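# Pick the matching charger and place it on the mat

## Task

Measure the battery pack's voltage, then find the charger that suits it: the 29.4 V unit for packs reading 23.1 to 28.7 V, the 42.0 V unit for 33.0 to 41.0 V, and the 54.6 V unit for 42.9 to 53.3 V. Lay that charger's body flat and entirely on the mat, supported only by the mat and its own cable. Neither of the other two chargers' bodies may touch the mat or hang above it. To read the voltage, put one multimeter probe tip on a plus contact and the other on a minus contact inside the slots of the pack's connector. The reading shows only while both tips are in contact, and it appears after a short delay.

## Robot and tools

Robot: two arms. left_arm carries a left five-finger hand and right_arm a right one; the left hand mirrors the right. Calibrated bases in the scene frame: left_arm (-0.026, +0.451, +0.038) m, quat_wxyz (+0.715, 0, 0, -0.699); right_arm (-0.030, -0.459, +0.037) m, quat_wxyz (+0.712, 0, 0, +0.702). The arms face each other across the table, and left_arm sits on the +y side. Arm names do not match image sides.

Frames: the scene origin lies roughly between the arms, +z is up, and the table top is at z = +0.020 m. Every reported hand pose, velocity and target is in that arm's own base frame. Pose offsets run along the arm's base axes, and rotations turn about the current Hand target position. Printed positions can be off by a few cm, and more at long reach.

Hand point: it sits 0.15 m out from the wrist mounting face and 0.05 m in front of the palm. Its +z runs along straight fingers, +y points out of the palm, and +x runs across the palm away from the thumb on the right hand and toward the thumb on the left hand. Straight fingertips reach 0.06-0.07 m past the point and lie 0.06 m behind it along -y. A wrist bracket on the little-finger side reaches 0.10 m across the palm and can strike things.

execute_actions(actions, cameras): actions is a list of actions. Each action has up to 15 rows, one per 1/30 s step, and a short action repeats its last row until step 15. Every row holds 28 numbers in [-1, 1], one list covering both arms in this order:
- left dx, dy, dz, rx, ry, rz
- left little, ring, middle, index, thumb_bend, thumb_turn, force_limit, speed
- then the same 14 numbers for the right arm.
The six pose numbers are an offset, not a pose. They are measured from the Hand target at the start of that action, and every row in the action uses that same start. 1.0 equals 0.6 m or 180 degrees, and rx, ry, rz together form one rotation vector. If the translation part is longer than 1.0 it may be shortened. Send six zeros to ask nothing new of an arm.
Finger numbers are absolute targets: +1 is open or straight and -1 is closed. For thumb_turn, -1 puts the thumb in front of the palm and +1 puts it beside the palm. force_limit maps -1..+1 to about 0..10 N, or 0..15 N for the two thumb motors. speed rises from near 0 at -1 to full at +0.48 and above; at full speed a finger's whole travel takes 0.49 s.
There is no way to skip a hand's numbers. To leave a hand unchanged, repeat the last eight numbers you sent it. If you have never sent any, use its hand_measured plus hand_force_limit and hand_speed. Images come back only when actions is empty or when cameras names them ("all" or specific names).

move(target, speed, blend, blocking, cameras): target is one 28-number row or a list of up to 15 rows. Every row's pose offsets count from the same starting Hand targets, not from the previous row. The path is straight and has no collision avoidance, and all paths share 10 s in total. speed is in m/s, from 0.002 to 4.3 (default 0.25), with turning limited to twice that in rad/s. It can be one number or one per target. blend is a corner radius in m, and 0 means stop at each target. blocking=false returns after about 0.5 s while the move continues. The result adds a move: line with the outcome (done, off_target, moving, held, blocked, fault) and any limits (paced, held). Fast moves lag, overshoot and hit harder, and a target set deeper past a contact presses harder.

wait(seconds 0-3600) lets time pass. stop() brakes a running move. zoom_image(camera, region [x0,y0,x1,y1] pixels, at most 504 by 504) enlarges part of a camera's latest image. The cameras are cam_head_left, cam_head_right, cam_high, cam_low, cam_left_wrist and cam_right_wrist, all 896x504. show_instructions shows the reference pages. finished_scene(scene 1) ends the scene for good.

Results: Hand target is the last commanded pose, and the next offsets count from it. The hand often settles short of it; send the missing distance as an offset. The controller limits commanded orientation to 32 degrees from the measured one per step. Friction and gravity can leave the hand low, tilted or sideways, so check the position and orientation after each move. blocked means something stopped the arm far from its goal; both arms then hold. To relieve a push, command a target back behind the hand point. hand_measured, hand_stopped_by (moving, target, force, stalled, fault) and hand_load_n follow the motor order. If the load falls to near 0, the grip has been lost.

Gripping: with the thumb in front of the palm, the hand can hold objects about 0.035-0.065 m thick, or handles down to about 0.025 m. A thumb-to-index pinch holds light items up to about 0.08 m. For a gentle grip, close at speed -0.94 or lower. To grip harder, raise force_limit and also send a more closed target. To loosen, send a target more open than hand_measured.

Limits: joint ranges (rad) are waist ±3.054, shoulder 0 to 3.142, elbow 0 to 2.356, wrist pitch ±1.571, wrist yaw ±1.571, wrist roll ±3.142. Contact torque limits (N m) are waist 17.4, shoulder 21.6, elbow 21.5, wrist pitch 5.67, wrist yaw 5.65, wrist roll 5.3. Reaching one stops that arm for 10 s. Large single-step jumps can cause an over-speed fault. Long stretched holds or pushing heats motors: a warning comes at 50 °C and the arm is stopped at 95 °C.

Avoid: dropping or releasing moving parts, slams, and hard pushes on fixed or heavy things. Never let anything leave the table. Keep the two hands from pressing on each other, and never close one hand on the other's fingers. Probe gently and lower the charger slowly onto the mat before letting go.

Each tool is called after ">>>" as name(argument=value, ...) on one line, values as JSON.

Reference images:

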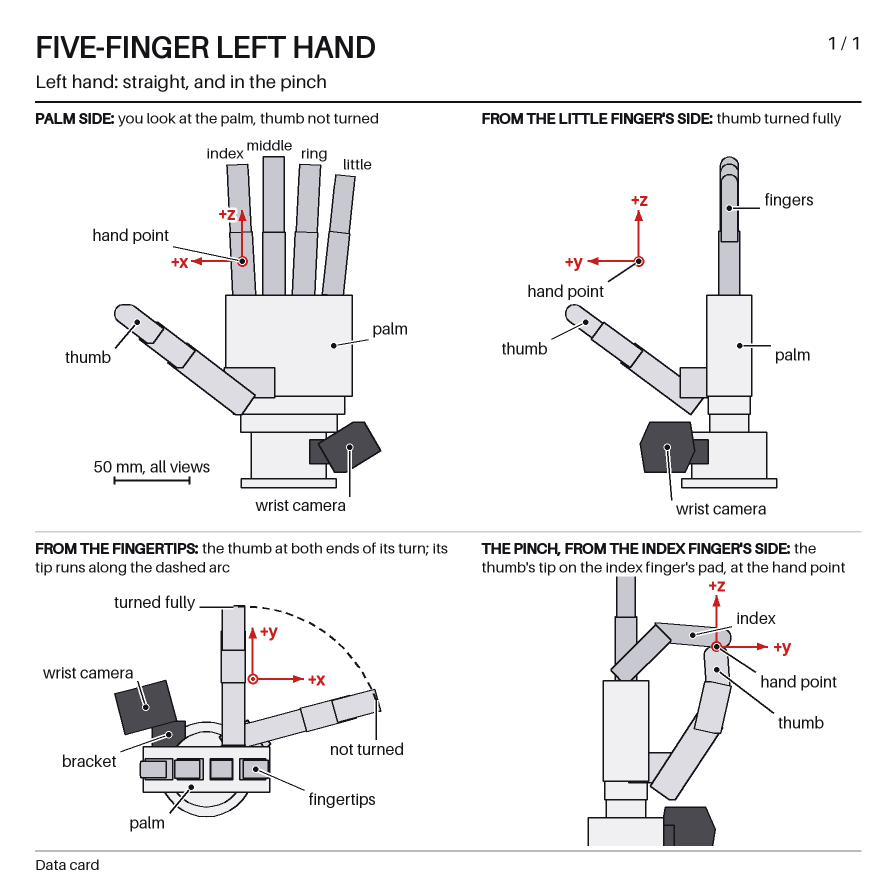

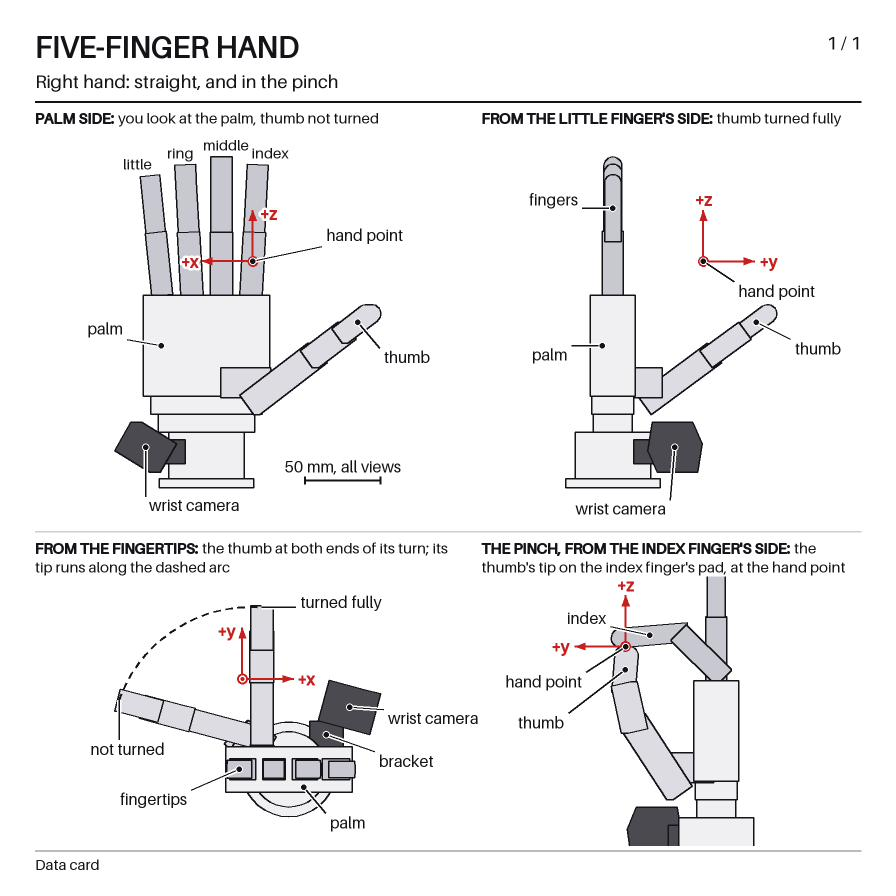

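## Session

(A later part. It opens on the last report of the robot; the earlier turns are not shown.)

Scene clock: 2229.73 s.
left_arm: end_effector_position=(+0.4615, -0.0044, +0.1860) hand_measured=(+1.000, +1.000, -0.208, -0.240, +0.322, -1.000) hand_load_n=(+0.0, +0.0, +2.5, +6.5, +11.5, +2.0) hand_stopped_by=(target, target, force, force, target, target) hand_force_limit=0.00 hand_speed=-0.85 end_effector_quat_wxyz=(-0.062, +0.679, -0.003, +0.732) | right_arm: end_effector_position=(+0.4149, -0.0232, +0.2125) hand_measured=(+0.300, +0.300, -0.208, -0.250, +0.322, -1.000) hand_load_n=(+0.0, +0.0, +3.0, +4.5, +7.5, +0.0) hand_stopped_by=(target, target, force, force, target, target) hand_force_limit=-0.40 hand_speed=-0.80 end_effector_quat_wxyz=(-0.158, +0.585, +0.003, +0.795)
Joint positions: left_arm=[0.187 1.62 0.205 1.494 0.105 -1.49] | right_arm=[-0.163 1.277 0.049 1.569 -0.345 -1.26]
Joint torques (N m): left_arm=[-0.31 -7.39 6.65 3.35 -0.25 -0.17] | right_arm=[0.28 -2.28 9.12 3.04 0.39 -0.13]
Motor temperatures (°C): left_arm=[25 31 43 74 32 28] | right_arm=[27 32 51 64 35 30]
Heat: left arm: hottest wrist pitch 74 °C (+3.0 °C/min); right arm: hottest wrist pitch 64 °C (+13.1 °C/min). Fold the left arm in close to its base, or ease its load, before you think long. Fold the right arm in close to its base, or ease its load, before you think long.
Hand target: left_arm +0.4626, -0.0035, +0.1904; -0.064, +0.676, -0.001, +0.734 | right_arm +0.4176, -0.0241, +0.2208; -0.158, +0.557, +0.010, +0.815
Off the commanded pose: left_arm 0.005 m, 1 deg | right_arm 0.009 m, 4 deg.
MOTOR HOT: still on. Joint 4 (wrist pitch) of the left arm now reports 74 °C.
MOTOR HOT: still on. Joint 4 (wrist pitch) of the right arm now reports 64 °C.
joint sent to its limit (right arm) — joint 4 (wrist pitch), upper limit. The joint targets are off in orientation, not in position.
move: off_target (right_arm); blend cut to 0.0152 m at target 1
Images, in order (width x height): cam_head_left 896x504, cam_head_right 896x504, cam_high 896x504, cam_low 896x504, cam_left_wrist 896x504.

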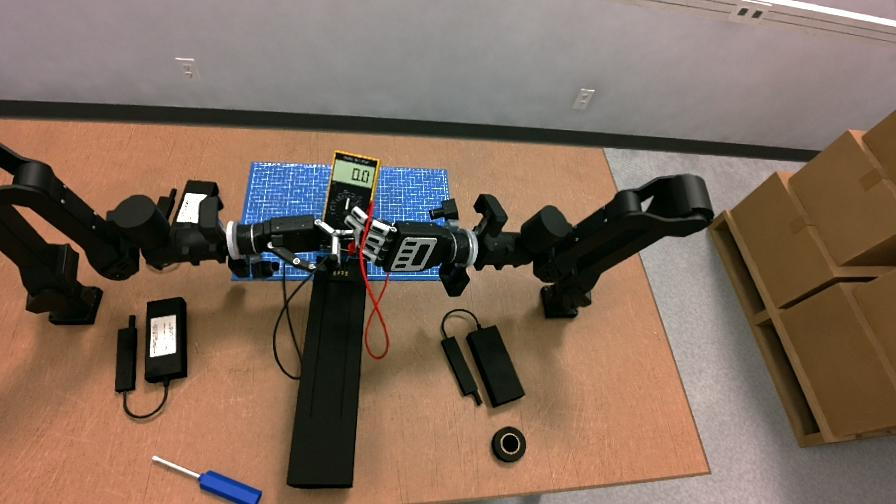

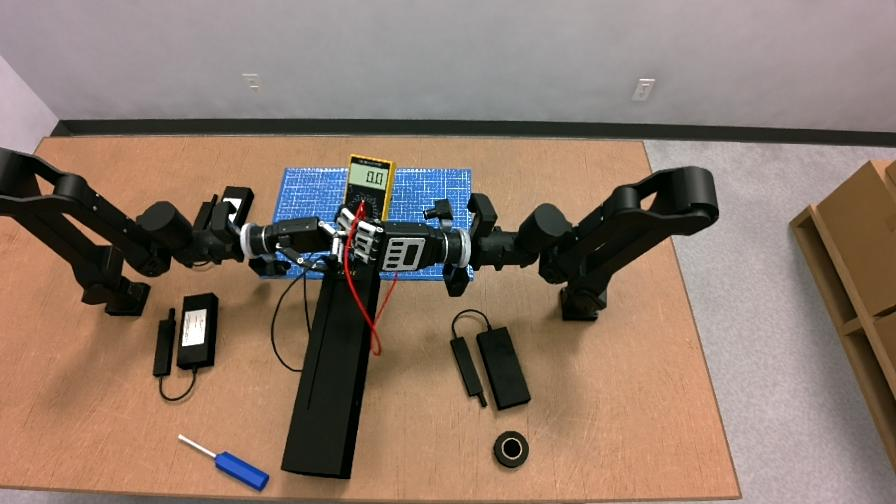

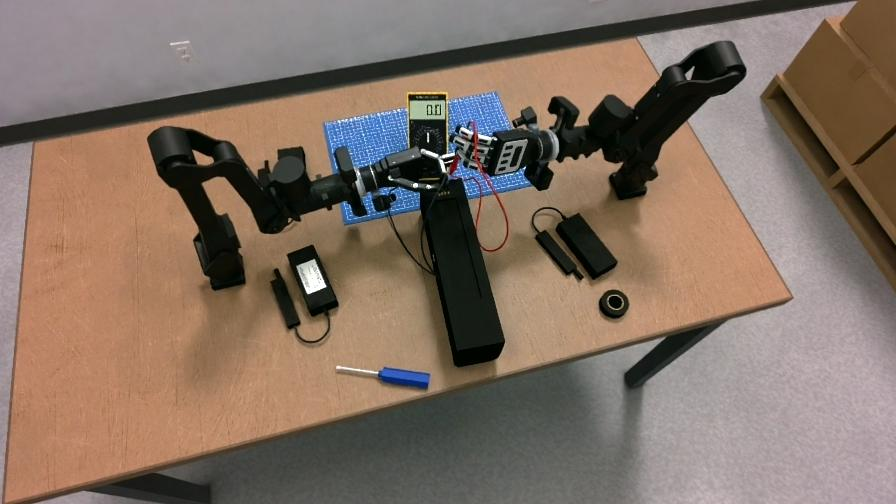

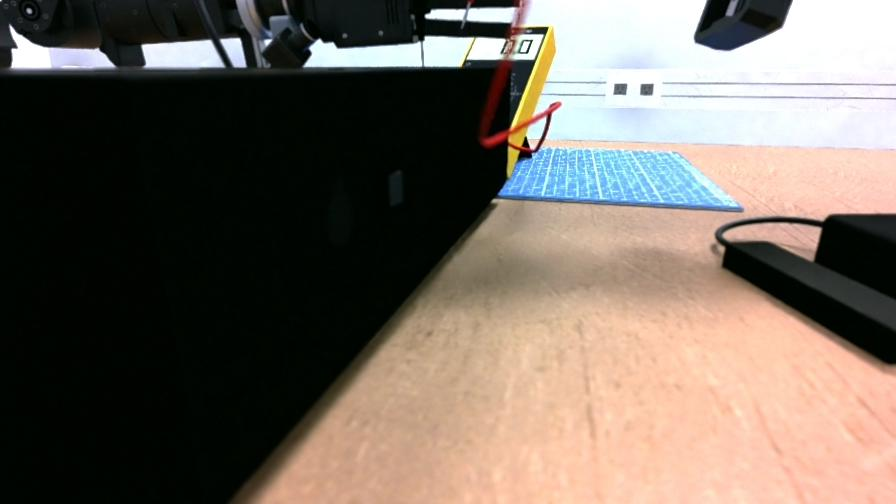

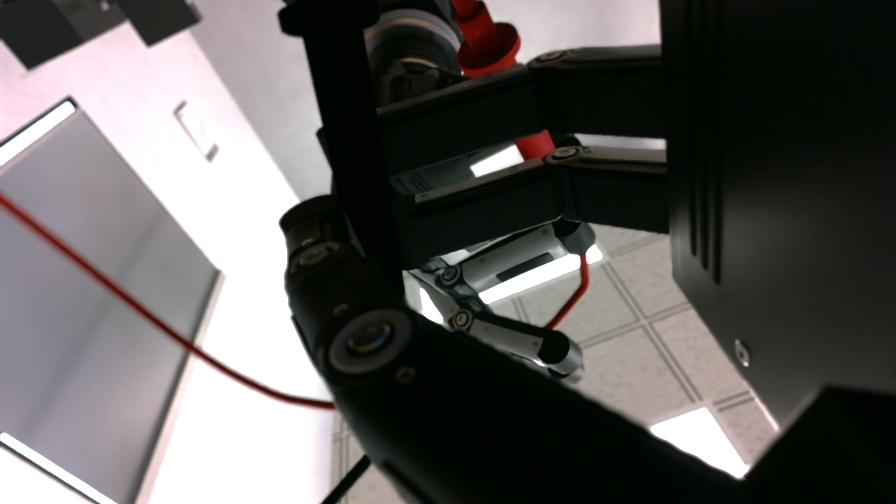

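>>> move(target=[0.01,0,0.0067,0,0,0,1,1,-0.35,-0.35,0.32,-1,0,-0.85,0.0015,0.021,-0.038,-0.0035,0.0163,0,0.3,0.3,-0.4,-0.4,0.32,-1,-0.4,-0.8], speed=0.05, cameras=["cam_high", "cam_low", "cam_head_left", "cam_head_right"])

>>> zoom_image(camera="cam_low", region=[380, 0, 520, 90])

>>> zoom_image(camera="cam_head_left", region=[310, 230, 370, 290])

>>> zoom_image(camera="cam_high", region=[410, 150, 480, 210])

>>> zoom_image(camera="cam_head_right", region=[320, 230, 380, 290])

Scene clock: 2243.77 s.
left_arm: end_effector_position=(+0.4676, -0.0032, +0.1867) hand_measured=(+1.000, +1.000, -0.208, -0.240, +0.322, -1.000) hand_load_n=(+0.0, +0.0, +3.5, +6.0, +11.5, +1.0) hand_stopped_by=(target, target, force, force, target, target) hand_force_limit=0.00 hand_speed=-0.85 end_effector_quat_wxyz=(-0.063, +0.682, -0.001, +0.729) | right_arm: end_effector_position=(+0.4194, -0.0113, +0.2012) hand_measured=(+0.300, +0.300, -0.208, -0.250, +0.322, -1.000) hand_load_n=(+0.0, +0.0, +3.0, +4.5, +7.5, +0.0) hand_stopped_by=(target, target, force, force, target, target) hand_force_limit=-0.40 hand_speed=-0.80 end_effector_quat_wxyz=(-0.155, +0.596, +0.008, +0.788)
Joint positions: left_arm=[0.183 1.613 0.23 1.454 0.098 -1.491] | right_arm=[-0.09 1.313 0.049 1.57 -0.283 -1.302]
Joint torques (N m): left_arm=[-0.4 -7.97 7.12 3.59 -0.17 -0.13] | right_arm=[0.3 -2.54 5.96 3.09 0.33 -0.14]
Motor temperatures (°C): left_arm=[25 33 43 71 32 28] | right_arm=[27 32 52 75 35 30]
Heat: left arm: hottest wrist pitch 71 °C (-1.0 °C/min); right arm: hottest wrist pitch 75 °C (+25.1 °C/min). Heating fast: the right arm's wrist pitch motor: a push or a pull is the cause, and it goes on while you think. Ease it with your next call, before anything else. Fold the left arm in close to its base, or ease its load, before you think long.
Hand target: left_arm +0.4686, -0.0034, +0.1945; -0.064, +0.676, -0.001, +0.734 | right_arm +0.4185, -0.0116, +0.1979; -0.155, +0.579, +0.010, +0.801
Off the commanded pose: left_arm 0.008 m, 1 deg | right_arm 0.003 m, 3 deg.
MOTOR HOT: still on. Joint 4 (wrist pitch) of the left arm now reports 71 °C.
MOTOR HOT: still on. Joint 4 (wrist pitch) of the right arm now reports 75 °C.
joint sent to its limit (right arm) — joint 4 (wrist pitch), upper limit. The joint targets are off in orientation, not in position.
move: off_target (right_arm)
Images, in order (width x height): cam_head_left 896x504, cam_head_right 896x504, cam_high 896x504, cam_low 896x504.

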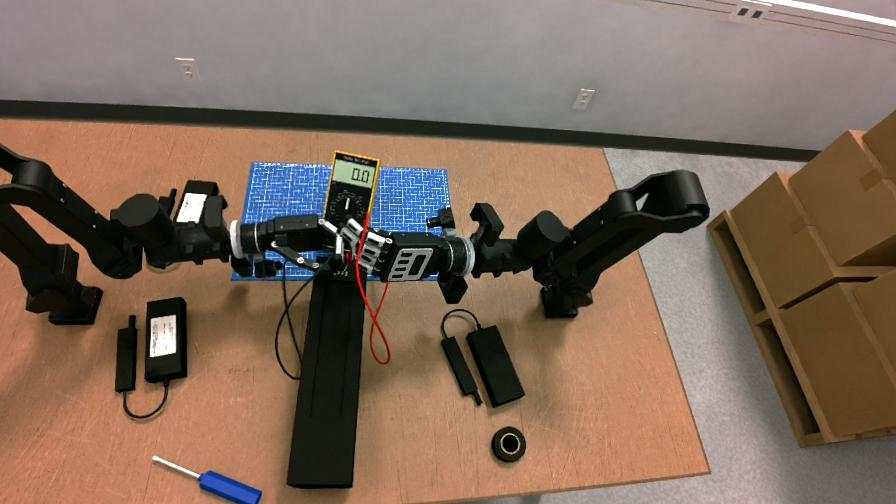

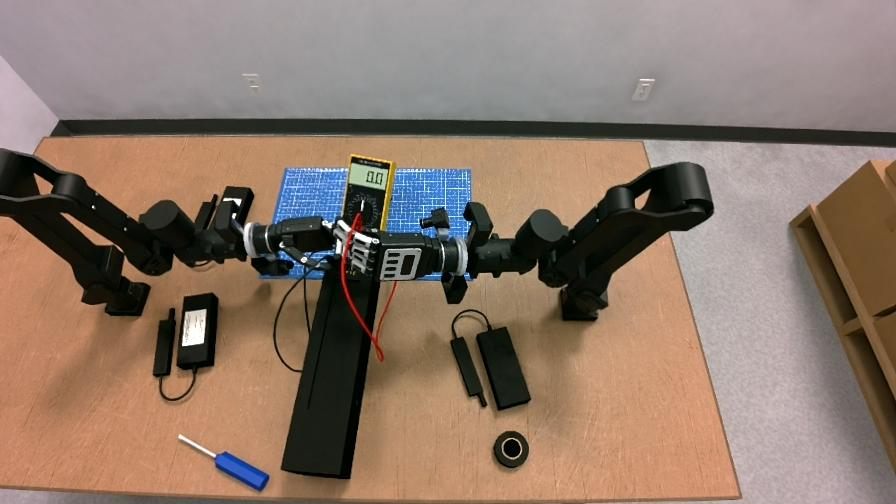

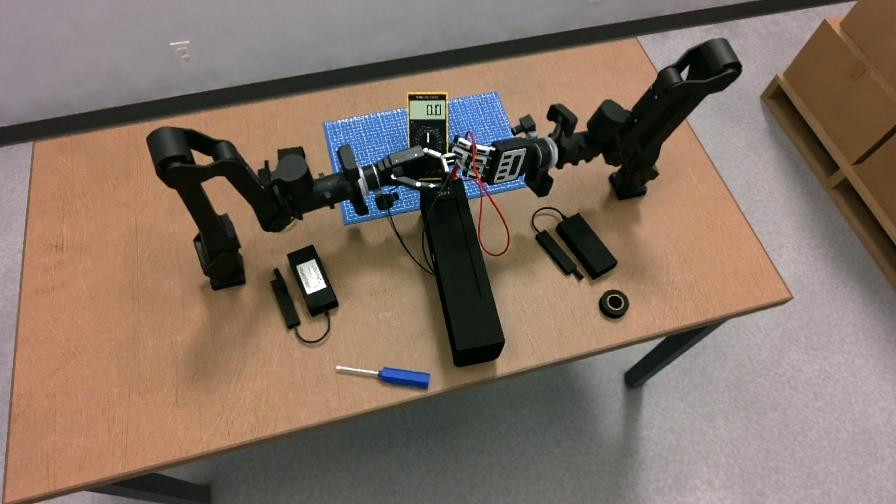

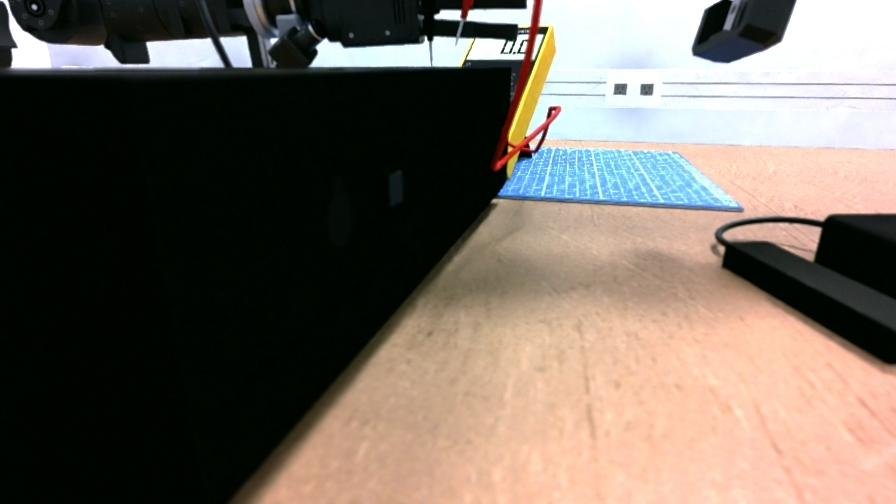

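Scaled by 3.600 from the camera's image (finer frame: 1280x720).

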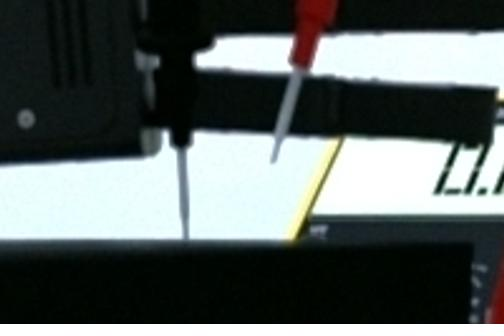

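Scaled by 8.400 from the camera's image (finer frame: 1280x720).

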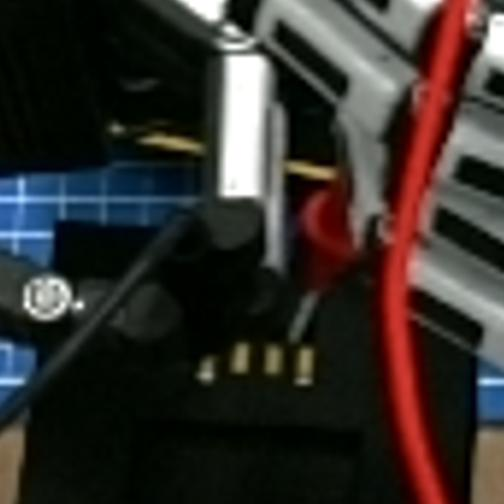

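Scaled by 7.200 from the camera's image (finer frame: 1280x720).

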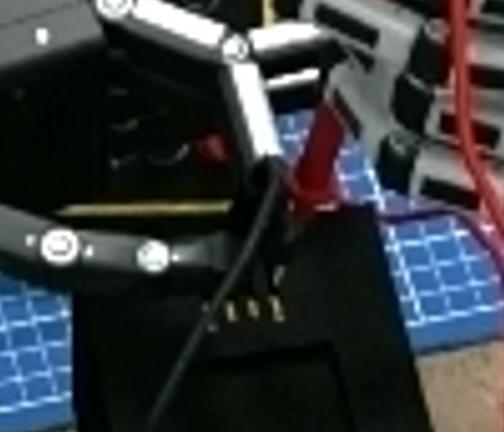

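Scaled by 8.400 from the camera's image (finer frame: 1280x720).

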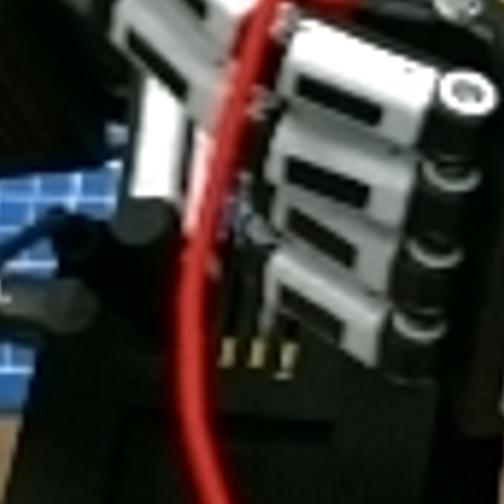

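>>> move(target=[0,0,-0.006,0,0,0,1,1,-0.35,-0.35,0.32,-1,0,-0.85,0.0067,-0.0025,-0.0275,-0.0058,0.0272,0,0.3,0.3,-0.4,-0.4,0.32,-1,-0.4,-0.8], speed=0.05, cameras=["cam_high", "cam_low", "cam_head_left", "cam_head_right"])

>>> zoom_image(camera="cam_low", region=[380, 0, 520, 90])

>>> zoom_image(camera="cam_head_left", region=[310, 230, 370, 290])

>>> zoom_image(camera="cam_high", region=[410, 150, 480, 210])

Scene clock: 2253.63 s.
left_arm: end_effector_position=(+0.4664, -0.0030, +0.1941) hand_measured=(+1.000, +1.000, -0.208, -0.240, +0.322, -1.000) hand_load_n=(+0.0, +0.0, +3.5, +6.0, +11.0, +0.5) hand_stopped_by=(target, target, force, force, target, target) hand_force_limit=0.00 hand_speed=-0.85 end_effector_quat_wxyz=(-0.065, +0.673, -0.001, +0.737) | right_arm: end_effector_position=(+0.4228, -0.0129, +0.1863) hand_measured=(+0.300, +0.300, -0.208, -0.250, +0.322, -1.000) hand_load_n=(+0.0, +0.0, +3.0, +4.5, +7.5, +0.5) hand_stopped_by=(target, target, force, force, target, target) hand_force_limit=-0.40 hand_speed=-0.80 end_effector_quat_wxyz=(-0.150, +0.611, +0.011, +0.777)
Joint positions: left_arm=[0.183 1.614 0.23 1.477 0.097 -1.491] | right_arm=[-0.102 1.356 0.049 1.574 -0.3 -1.316]
Joint torques (N m): left_arm=[-0.34 -5.07 6.78 3.98 -0.14 -0.12] | right_arm=[-0.25 -2.31 5.99 2.74 -0.03 -0.08]
Motor temperatures (°C): left_arm=[25 34 45 74 32 28] | right_arm=[27 32 50 80 35 30]
Heat: left arm: hottest wrist pitch 74 °C (+1.0 °C/min); right arm: hottest wrist pitch 80 °C (+30.2 °C/min). Heating fast: the right arm's wrist pitch motor: a push or a pull is the cause, and it goes on while you think. Ease it with your next call, before anything else. Fold the left arm in close to its base, or ease its load, before you think long.
Hand target: left_arm +0.4686, -0.0034, +0.1909; -0.064, +0.676, +0.000, +0.734 | right_arm +0.4226, -0.0131, +0.1813; -0.150, +0.614, +0.011, +0.775
Off the commanded pose: left_arm 0.004 m, 0 deg | right_arm 0.005 m, 0 deg.
MOTOR HOT: still on. Joint 4 (wrist pitch) of the left arm now reports 74 °C.
MOTOR HOT: still on. Joint 4 (wrist pitch) of the right arm now reports 80 °C.
joint sent to its limit (right arm) — joint 4 (wrist pitch), upper limit. The joint targets still meet the commanded pose.
move: done
Images, in order (width x height): cam_head_left 896x504, cam_head_right 896x504, cam_high 896x504, cam_low 896x504.

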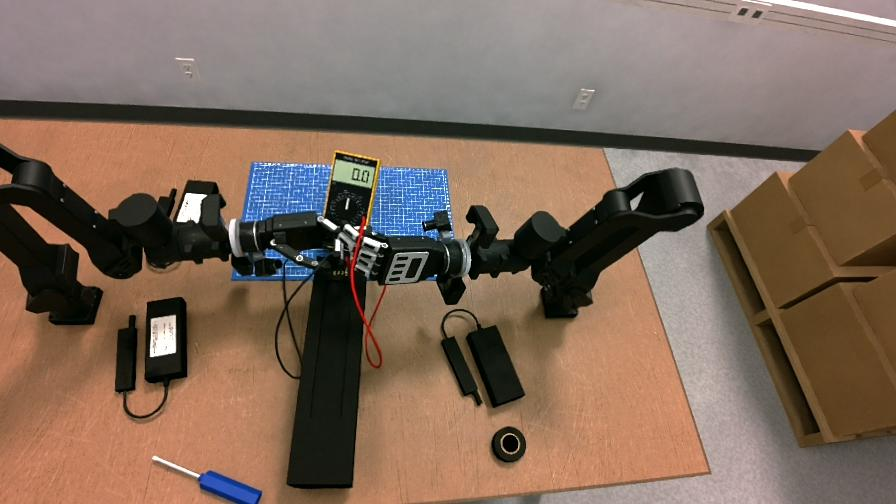

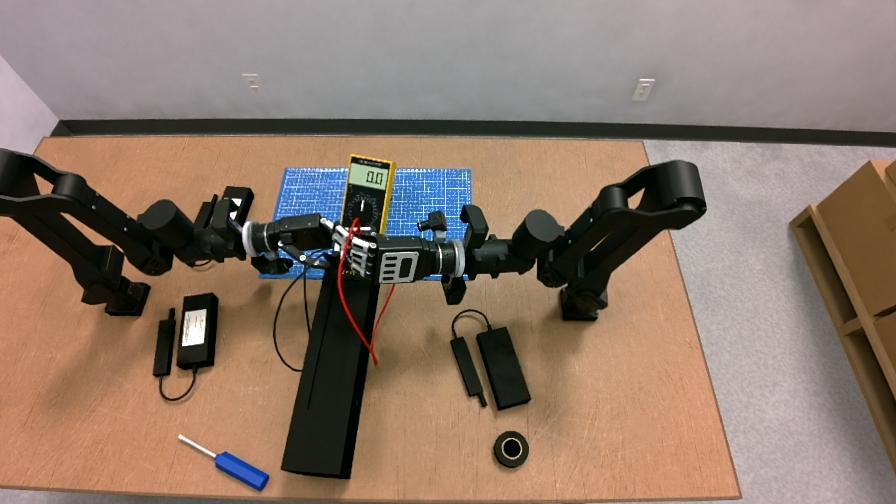

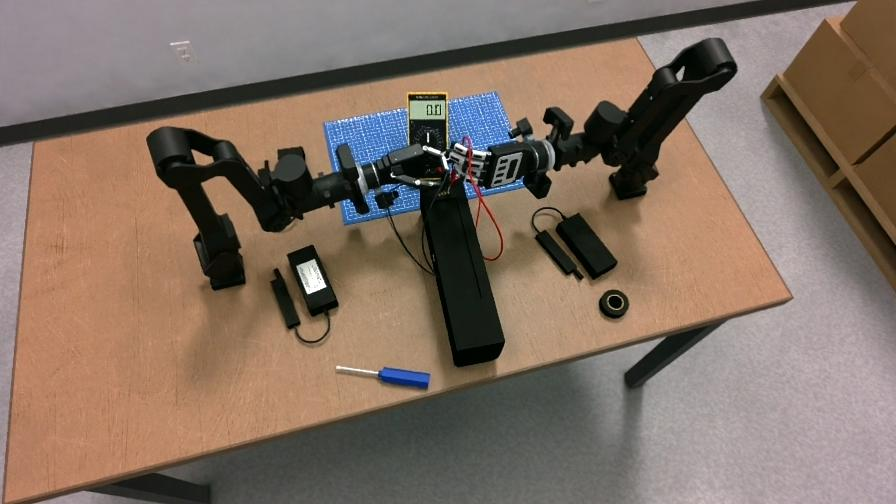

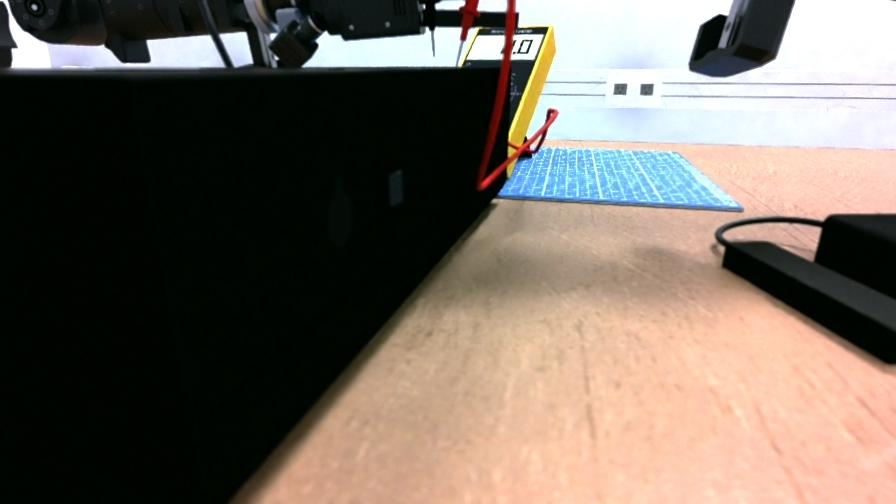

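Scaled by 3.600 from the camera's image (finer frame: 1280x720).

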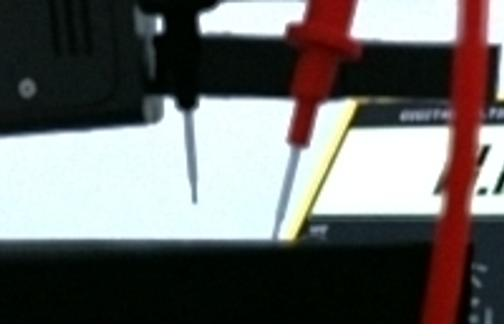

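Scaled by 8.400 from the camera's image (finer frame: 1280x720).

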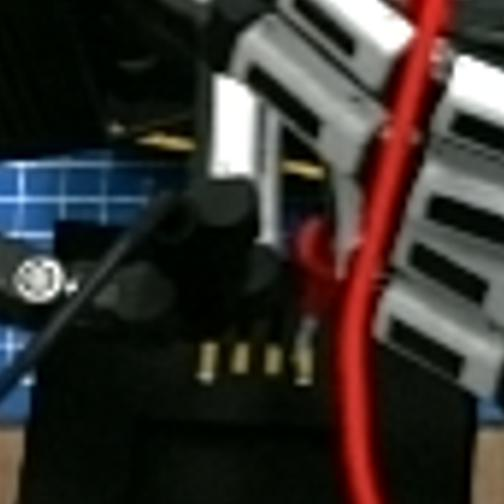

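Scaled by 7.200 from the camera's image (finer frame: 1280x720).

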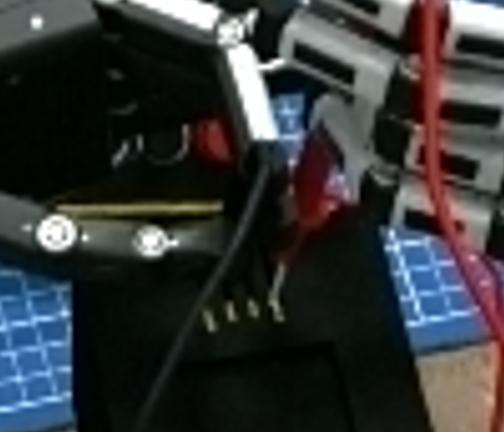

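>>> move(target=[-0.002,0,-0.02,0,0,0,1,1,-0.35,-0.35,0.32,-1,0,-0.85,-0.0015,0,-0.003,0,0,0,0.3,0.3,-0.4,-0.4,0.32,-1,-0.4,-0.8], speed=0.04, cameras=["cam_high", "cam_low", "cam_head_left"])

>>> zoom_image(camera="cam_low", region=[380, 0, 560, 90])

>>> zoom_image(camera="cam_head_left", region=[310, 230, 370, 290])

Scene clock: 2261.50 s.
left_arm: end_effector_position=(+0.4680, -0.0027, +0.1889) hand_measured=(+1.000, +1.000, -0.208, -0.240, +0.322, -1.000) hand_load_n=(+0.0, +0.0, +4.0, +6.0, +11.5, +0.5) hand_stopped_by=(target, target, force, force, target, target) hand_force_limit=0.00 hand_speed=-0.85 end_effector_quat_wxyz=(-0.065, +0.669, -0.001, +0.740) | right_arm: end_effector_position=(+0.4228, -0.0128, +0.1864) hand_measured=(+0.300, +0.300, -0.208, -0.250, +0.322, -1.000) hand_load_n=(+0.0, +0.0, +3.0, +4.5, +7.5, +0.0) hand_stopped_by=(target, target, force, force, target, target) hand_force_limit=-0.40 hand_speed=-0.80 end_effector_quat_wxyz=(-0.150, +0.611, +0.011, +0.777)
Joint positions: left_arm=[0.183 1.687 0.23 1.562 0.097 -1.491] | right_arm=[-0.102 1.356 0.049 1.574 -0.301 -1.316]
Joint torques (N m): left_arm=[-0.2 -5.16 4.43 3.98 -0.06 -0.07] | right_arm=[-0.22 -2.4 5.42 2.73 -0.02 -0.11]
Motor temperatures (°C): left_arm=[25 33 45 77 32 28] | right_arm=[27 32 48 77 34 30]
Heat: left arm: hottest wrist pitch 77 °C (+4.0 °C/min); right arm: hottest wrist pitch 77 °C (+26.2 °C/min). Fold the left arm in close to its base, or ease its load, before you think long. Fold the right arm in close to its base, or ease its load, before you think long.
Hand target: left_arm +0.4674, -0.0034, +0.1789; -0.064, +0.676, +0.000, +0.734 | right_arm +0.4217, -0.0130, +0.1796; -0.151, +0.614, +0.011, +0.775
Off the commanded pose: left_arm 0.010 m, 1 deg | right_arm 0.007 m, 0 deg.
MOTOR HOT: still on. Joint 4 (wrist pitch) of the left arm now reports 77 °C.
MOTOR HOT: still on. Joint 4 (wrist pitch) of the right arm now reports 77 °C.
joint sent to its limit (left arm) — joint 4 (wrist pitch), upper limit. The joint targets still meet the commanded pose.
joint sent to its limit (right arm) — joint 4 (wrist pitch), upper limit. The joint targets still meet the commanded pose.
move: off_target (left_arm)
Images, in order (width x height): cam_head_left 896x504, cam_high 896x504, cam_low 896x504.

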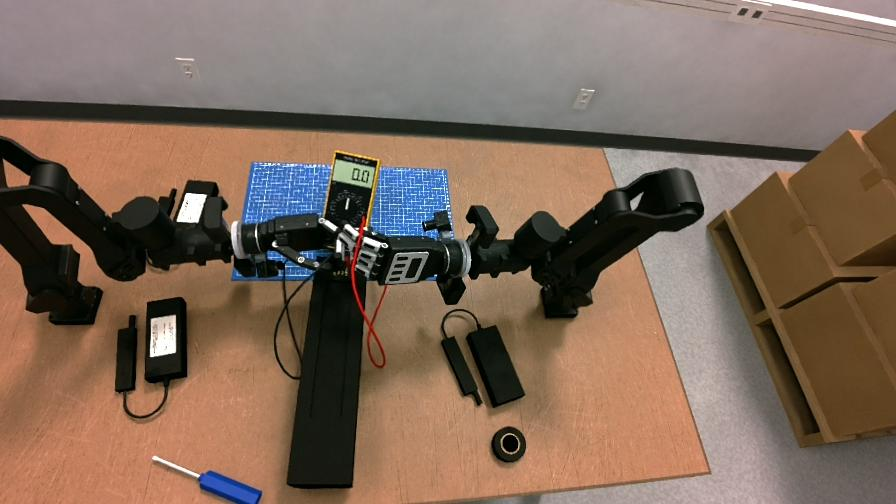

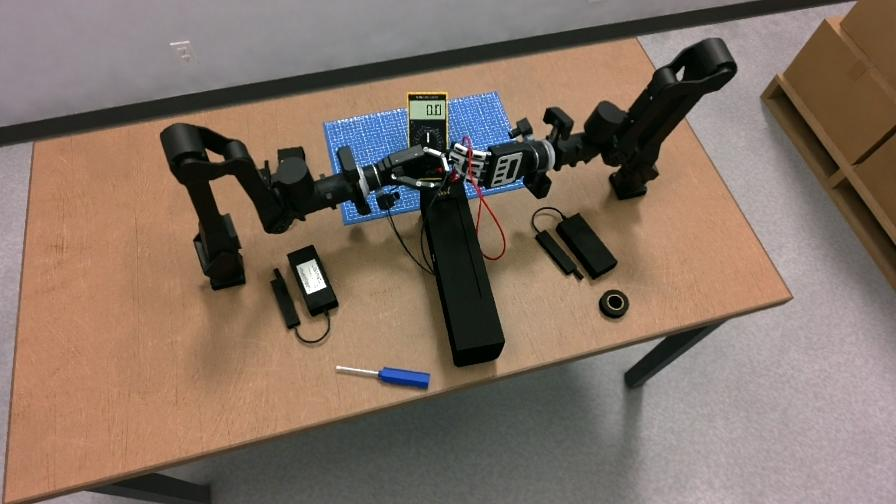

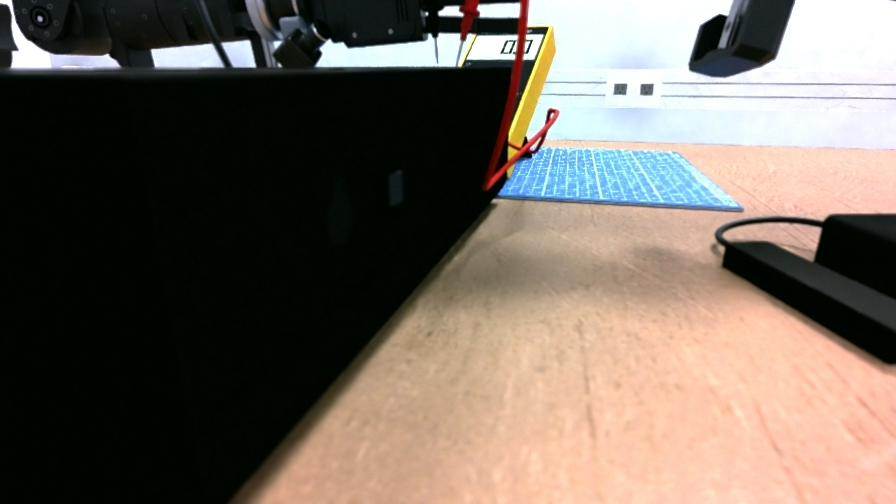

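Scaled by 2.800 from the camera's image (finer frame: 1280x720).

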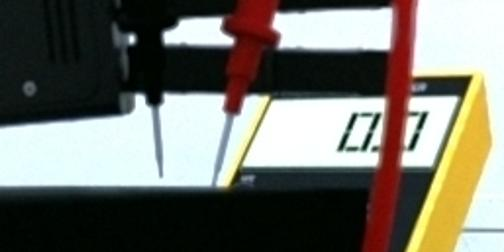

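Scaled by 8.400 from the camera's image (finer frame: 1280x720).

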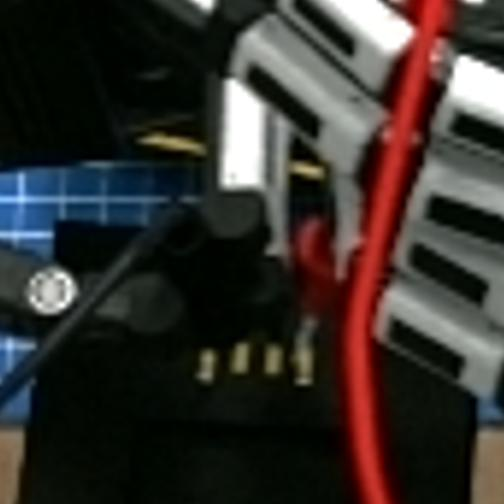

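>>> move(target=[-0.001,0,-0.004,-0.0012,0.0138,0,1,1,-0.35,-0.35,0.32,-1,0,-0.85,-0.001,0,-0.002,0,0,0,0.3,0.3,-0.4,-0.4,0.32,-1,-0.4,-0.8], speed=0.04, cameras=["cam_low", "cam_head_left", "cam_high"])

>>> zoom_image(camera="cam_low", region=[400, 0, 540, 90])

>>> zoom_image(camera="cam_head_left", region=[320, 240, 370, 290])

>>> zoom_image(camera="cam_high", region=[420, 160, 470, 210])

Scene clock: 2268.87 s.
left_arm: end_effector_position=(+0.4680, -0.0035, +0.1843) hand_measured=(+1.000, +1.000, -0.208, -0.240, +0.322, -1.000) hand_load_n=(+0.0, +0.0, +6.0, +5.5, +11.0, +0.0) hand_stopped_by=(target, target, force, force, target, target) hand_force_limit=0.00 hand_speed=-0.85 end_effector_quat_wxyz=(-0.061, +0.684, +0.000, +0.727) | right_arm: end_effector_position=(+0.4228, -0.0129, +0.1864) hand_measured=(+0.300, +0.300, -0.208, -0.250, +0.322, -1.000) hand_load_n=(+0.0, +0.0, +3.0, +4.5, +7.5, +0.0) hand_stopped_by=(target, target, force, force, target, target) hand_force_limit=-0.40 hand_speed=-0.80 end_effector_quat_wxyz=(-0.150, +0.611, +0.011, +0.777)
Joint positions: left_arm=[0.181 1.619 0.23 1.453 0.097 -1.492] | right_arm=[-0.102 1.356 0.049 1.574 -0.301 -1.317]
Joint torques (N m): left_arm=[-0.03 -6.86 5.07 2.75 -0.02 0.05] | right_arm=[-0.29 -2.44 5.07 2.74 -0.01 -0.1]
Motor temperatures (°C): left_arm=[25 33 45 76 32 28] | right_arm=[27 32 47 75 34 30]
Heat: left arm: hottest wrist pitch 76 °C (+2.0 °C/min); right arm: hottest wrist pitch 75 °C (+20.0 °C/min). Fold the left arm in close to its base, or ease its load, before you think long. Fold the right arm in close to its base, or ease its load, before you think long.
Hand target: left_arm +0.4668, -0.0035, +0.1766; -0.062, +0.691, -0.001, +0.720 | right_arm +0.4211, -0.0130, +0.1785; -0.150, +0.614, +0.011, +0.775
Off the commanded pose: left_arm 0.008 m, 1 deg | right_arm 0.008 m, 0 deg.
MOTOR HOT: still on. Joint 4 (wrist pitch) of the left arm now reports 76 °C.
MOTOR HOT: still on. Joint 4 (wrist pitch) of the right arm now reports 75 °C.
joint sent to its limit (right arm) — joint 4 (wrist pitch), upper limit. The joint targets still meet the commanded pose.
move: done
Images, in order (width x height): cam_head_left 896x504, cam_high 896x504, cam_low 896x504.

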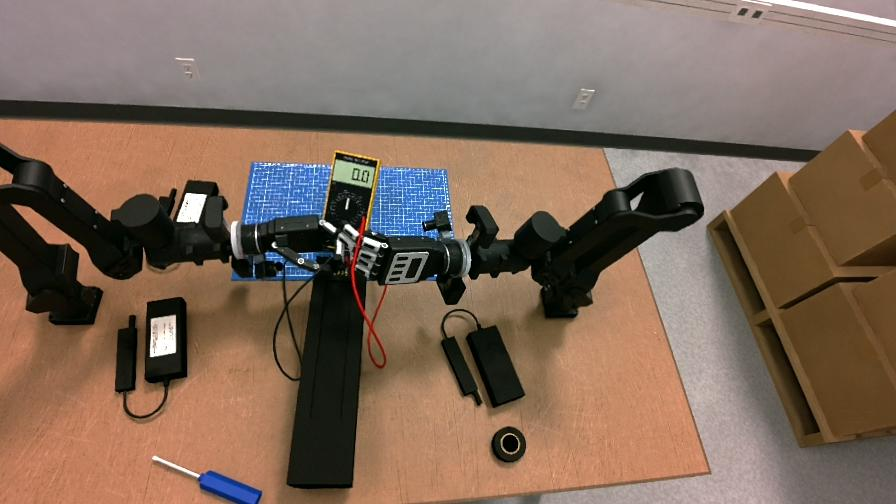

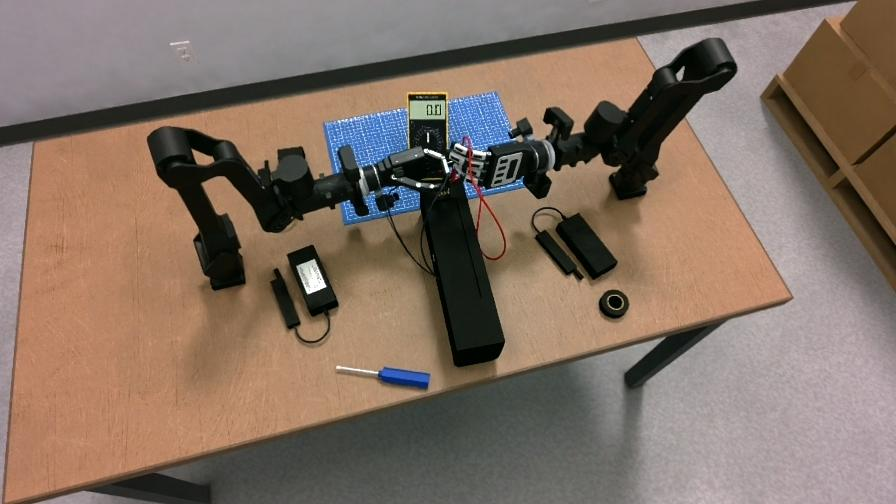

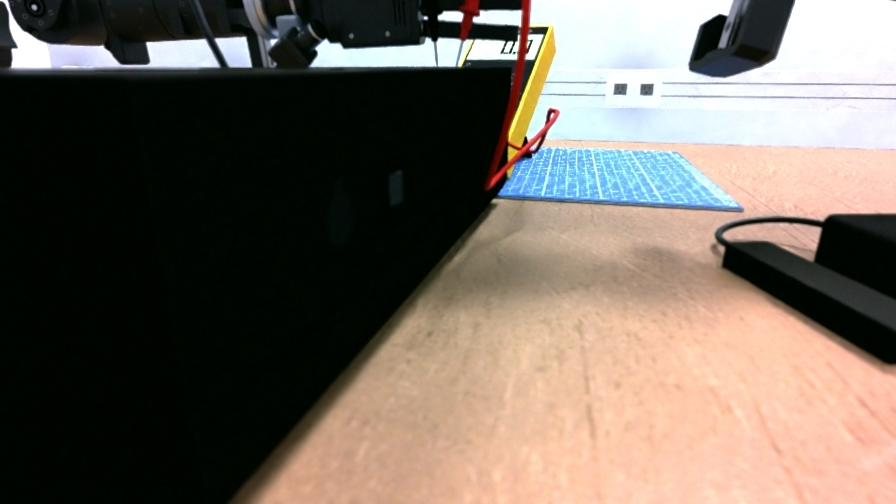

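Scaled by 3.600 from the camera's image (finer frame: 1280x720).

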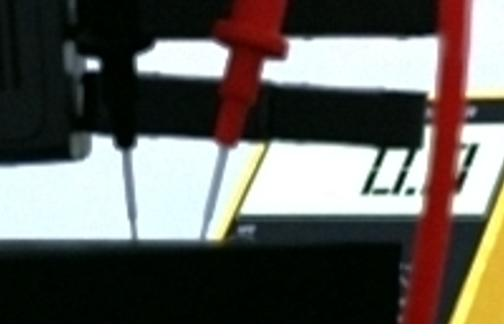

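Scaled by 10.080 from the camera's image (finer frame: 1280x720).

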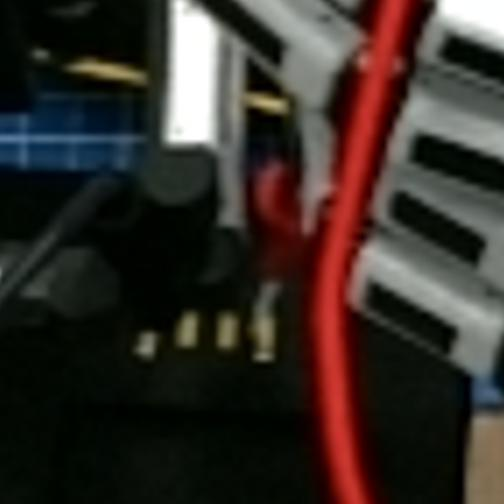

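Scaled by 10.080 from the camera's image (finer frame: 1280x720).

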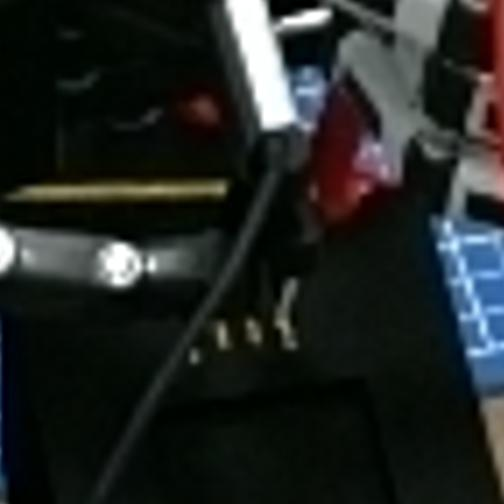

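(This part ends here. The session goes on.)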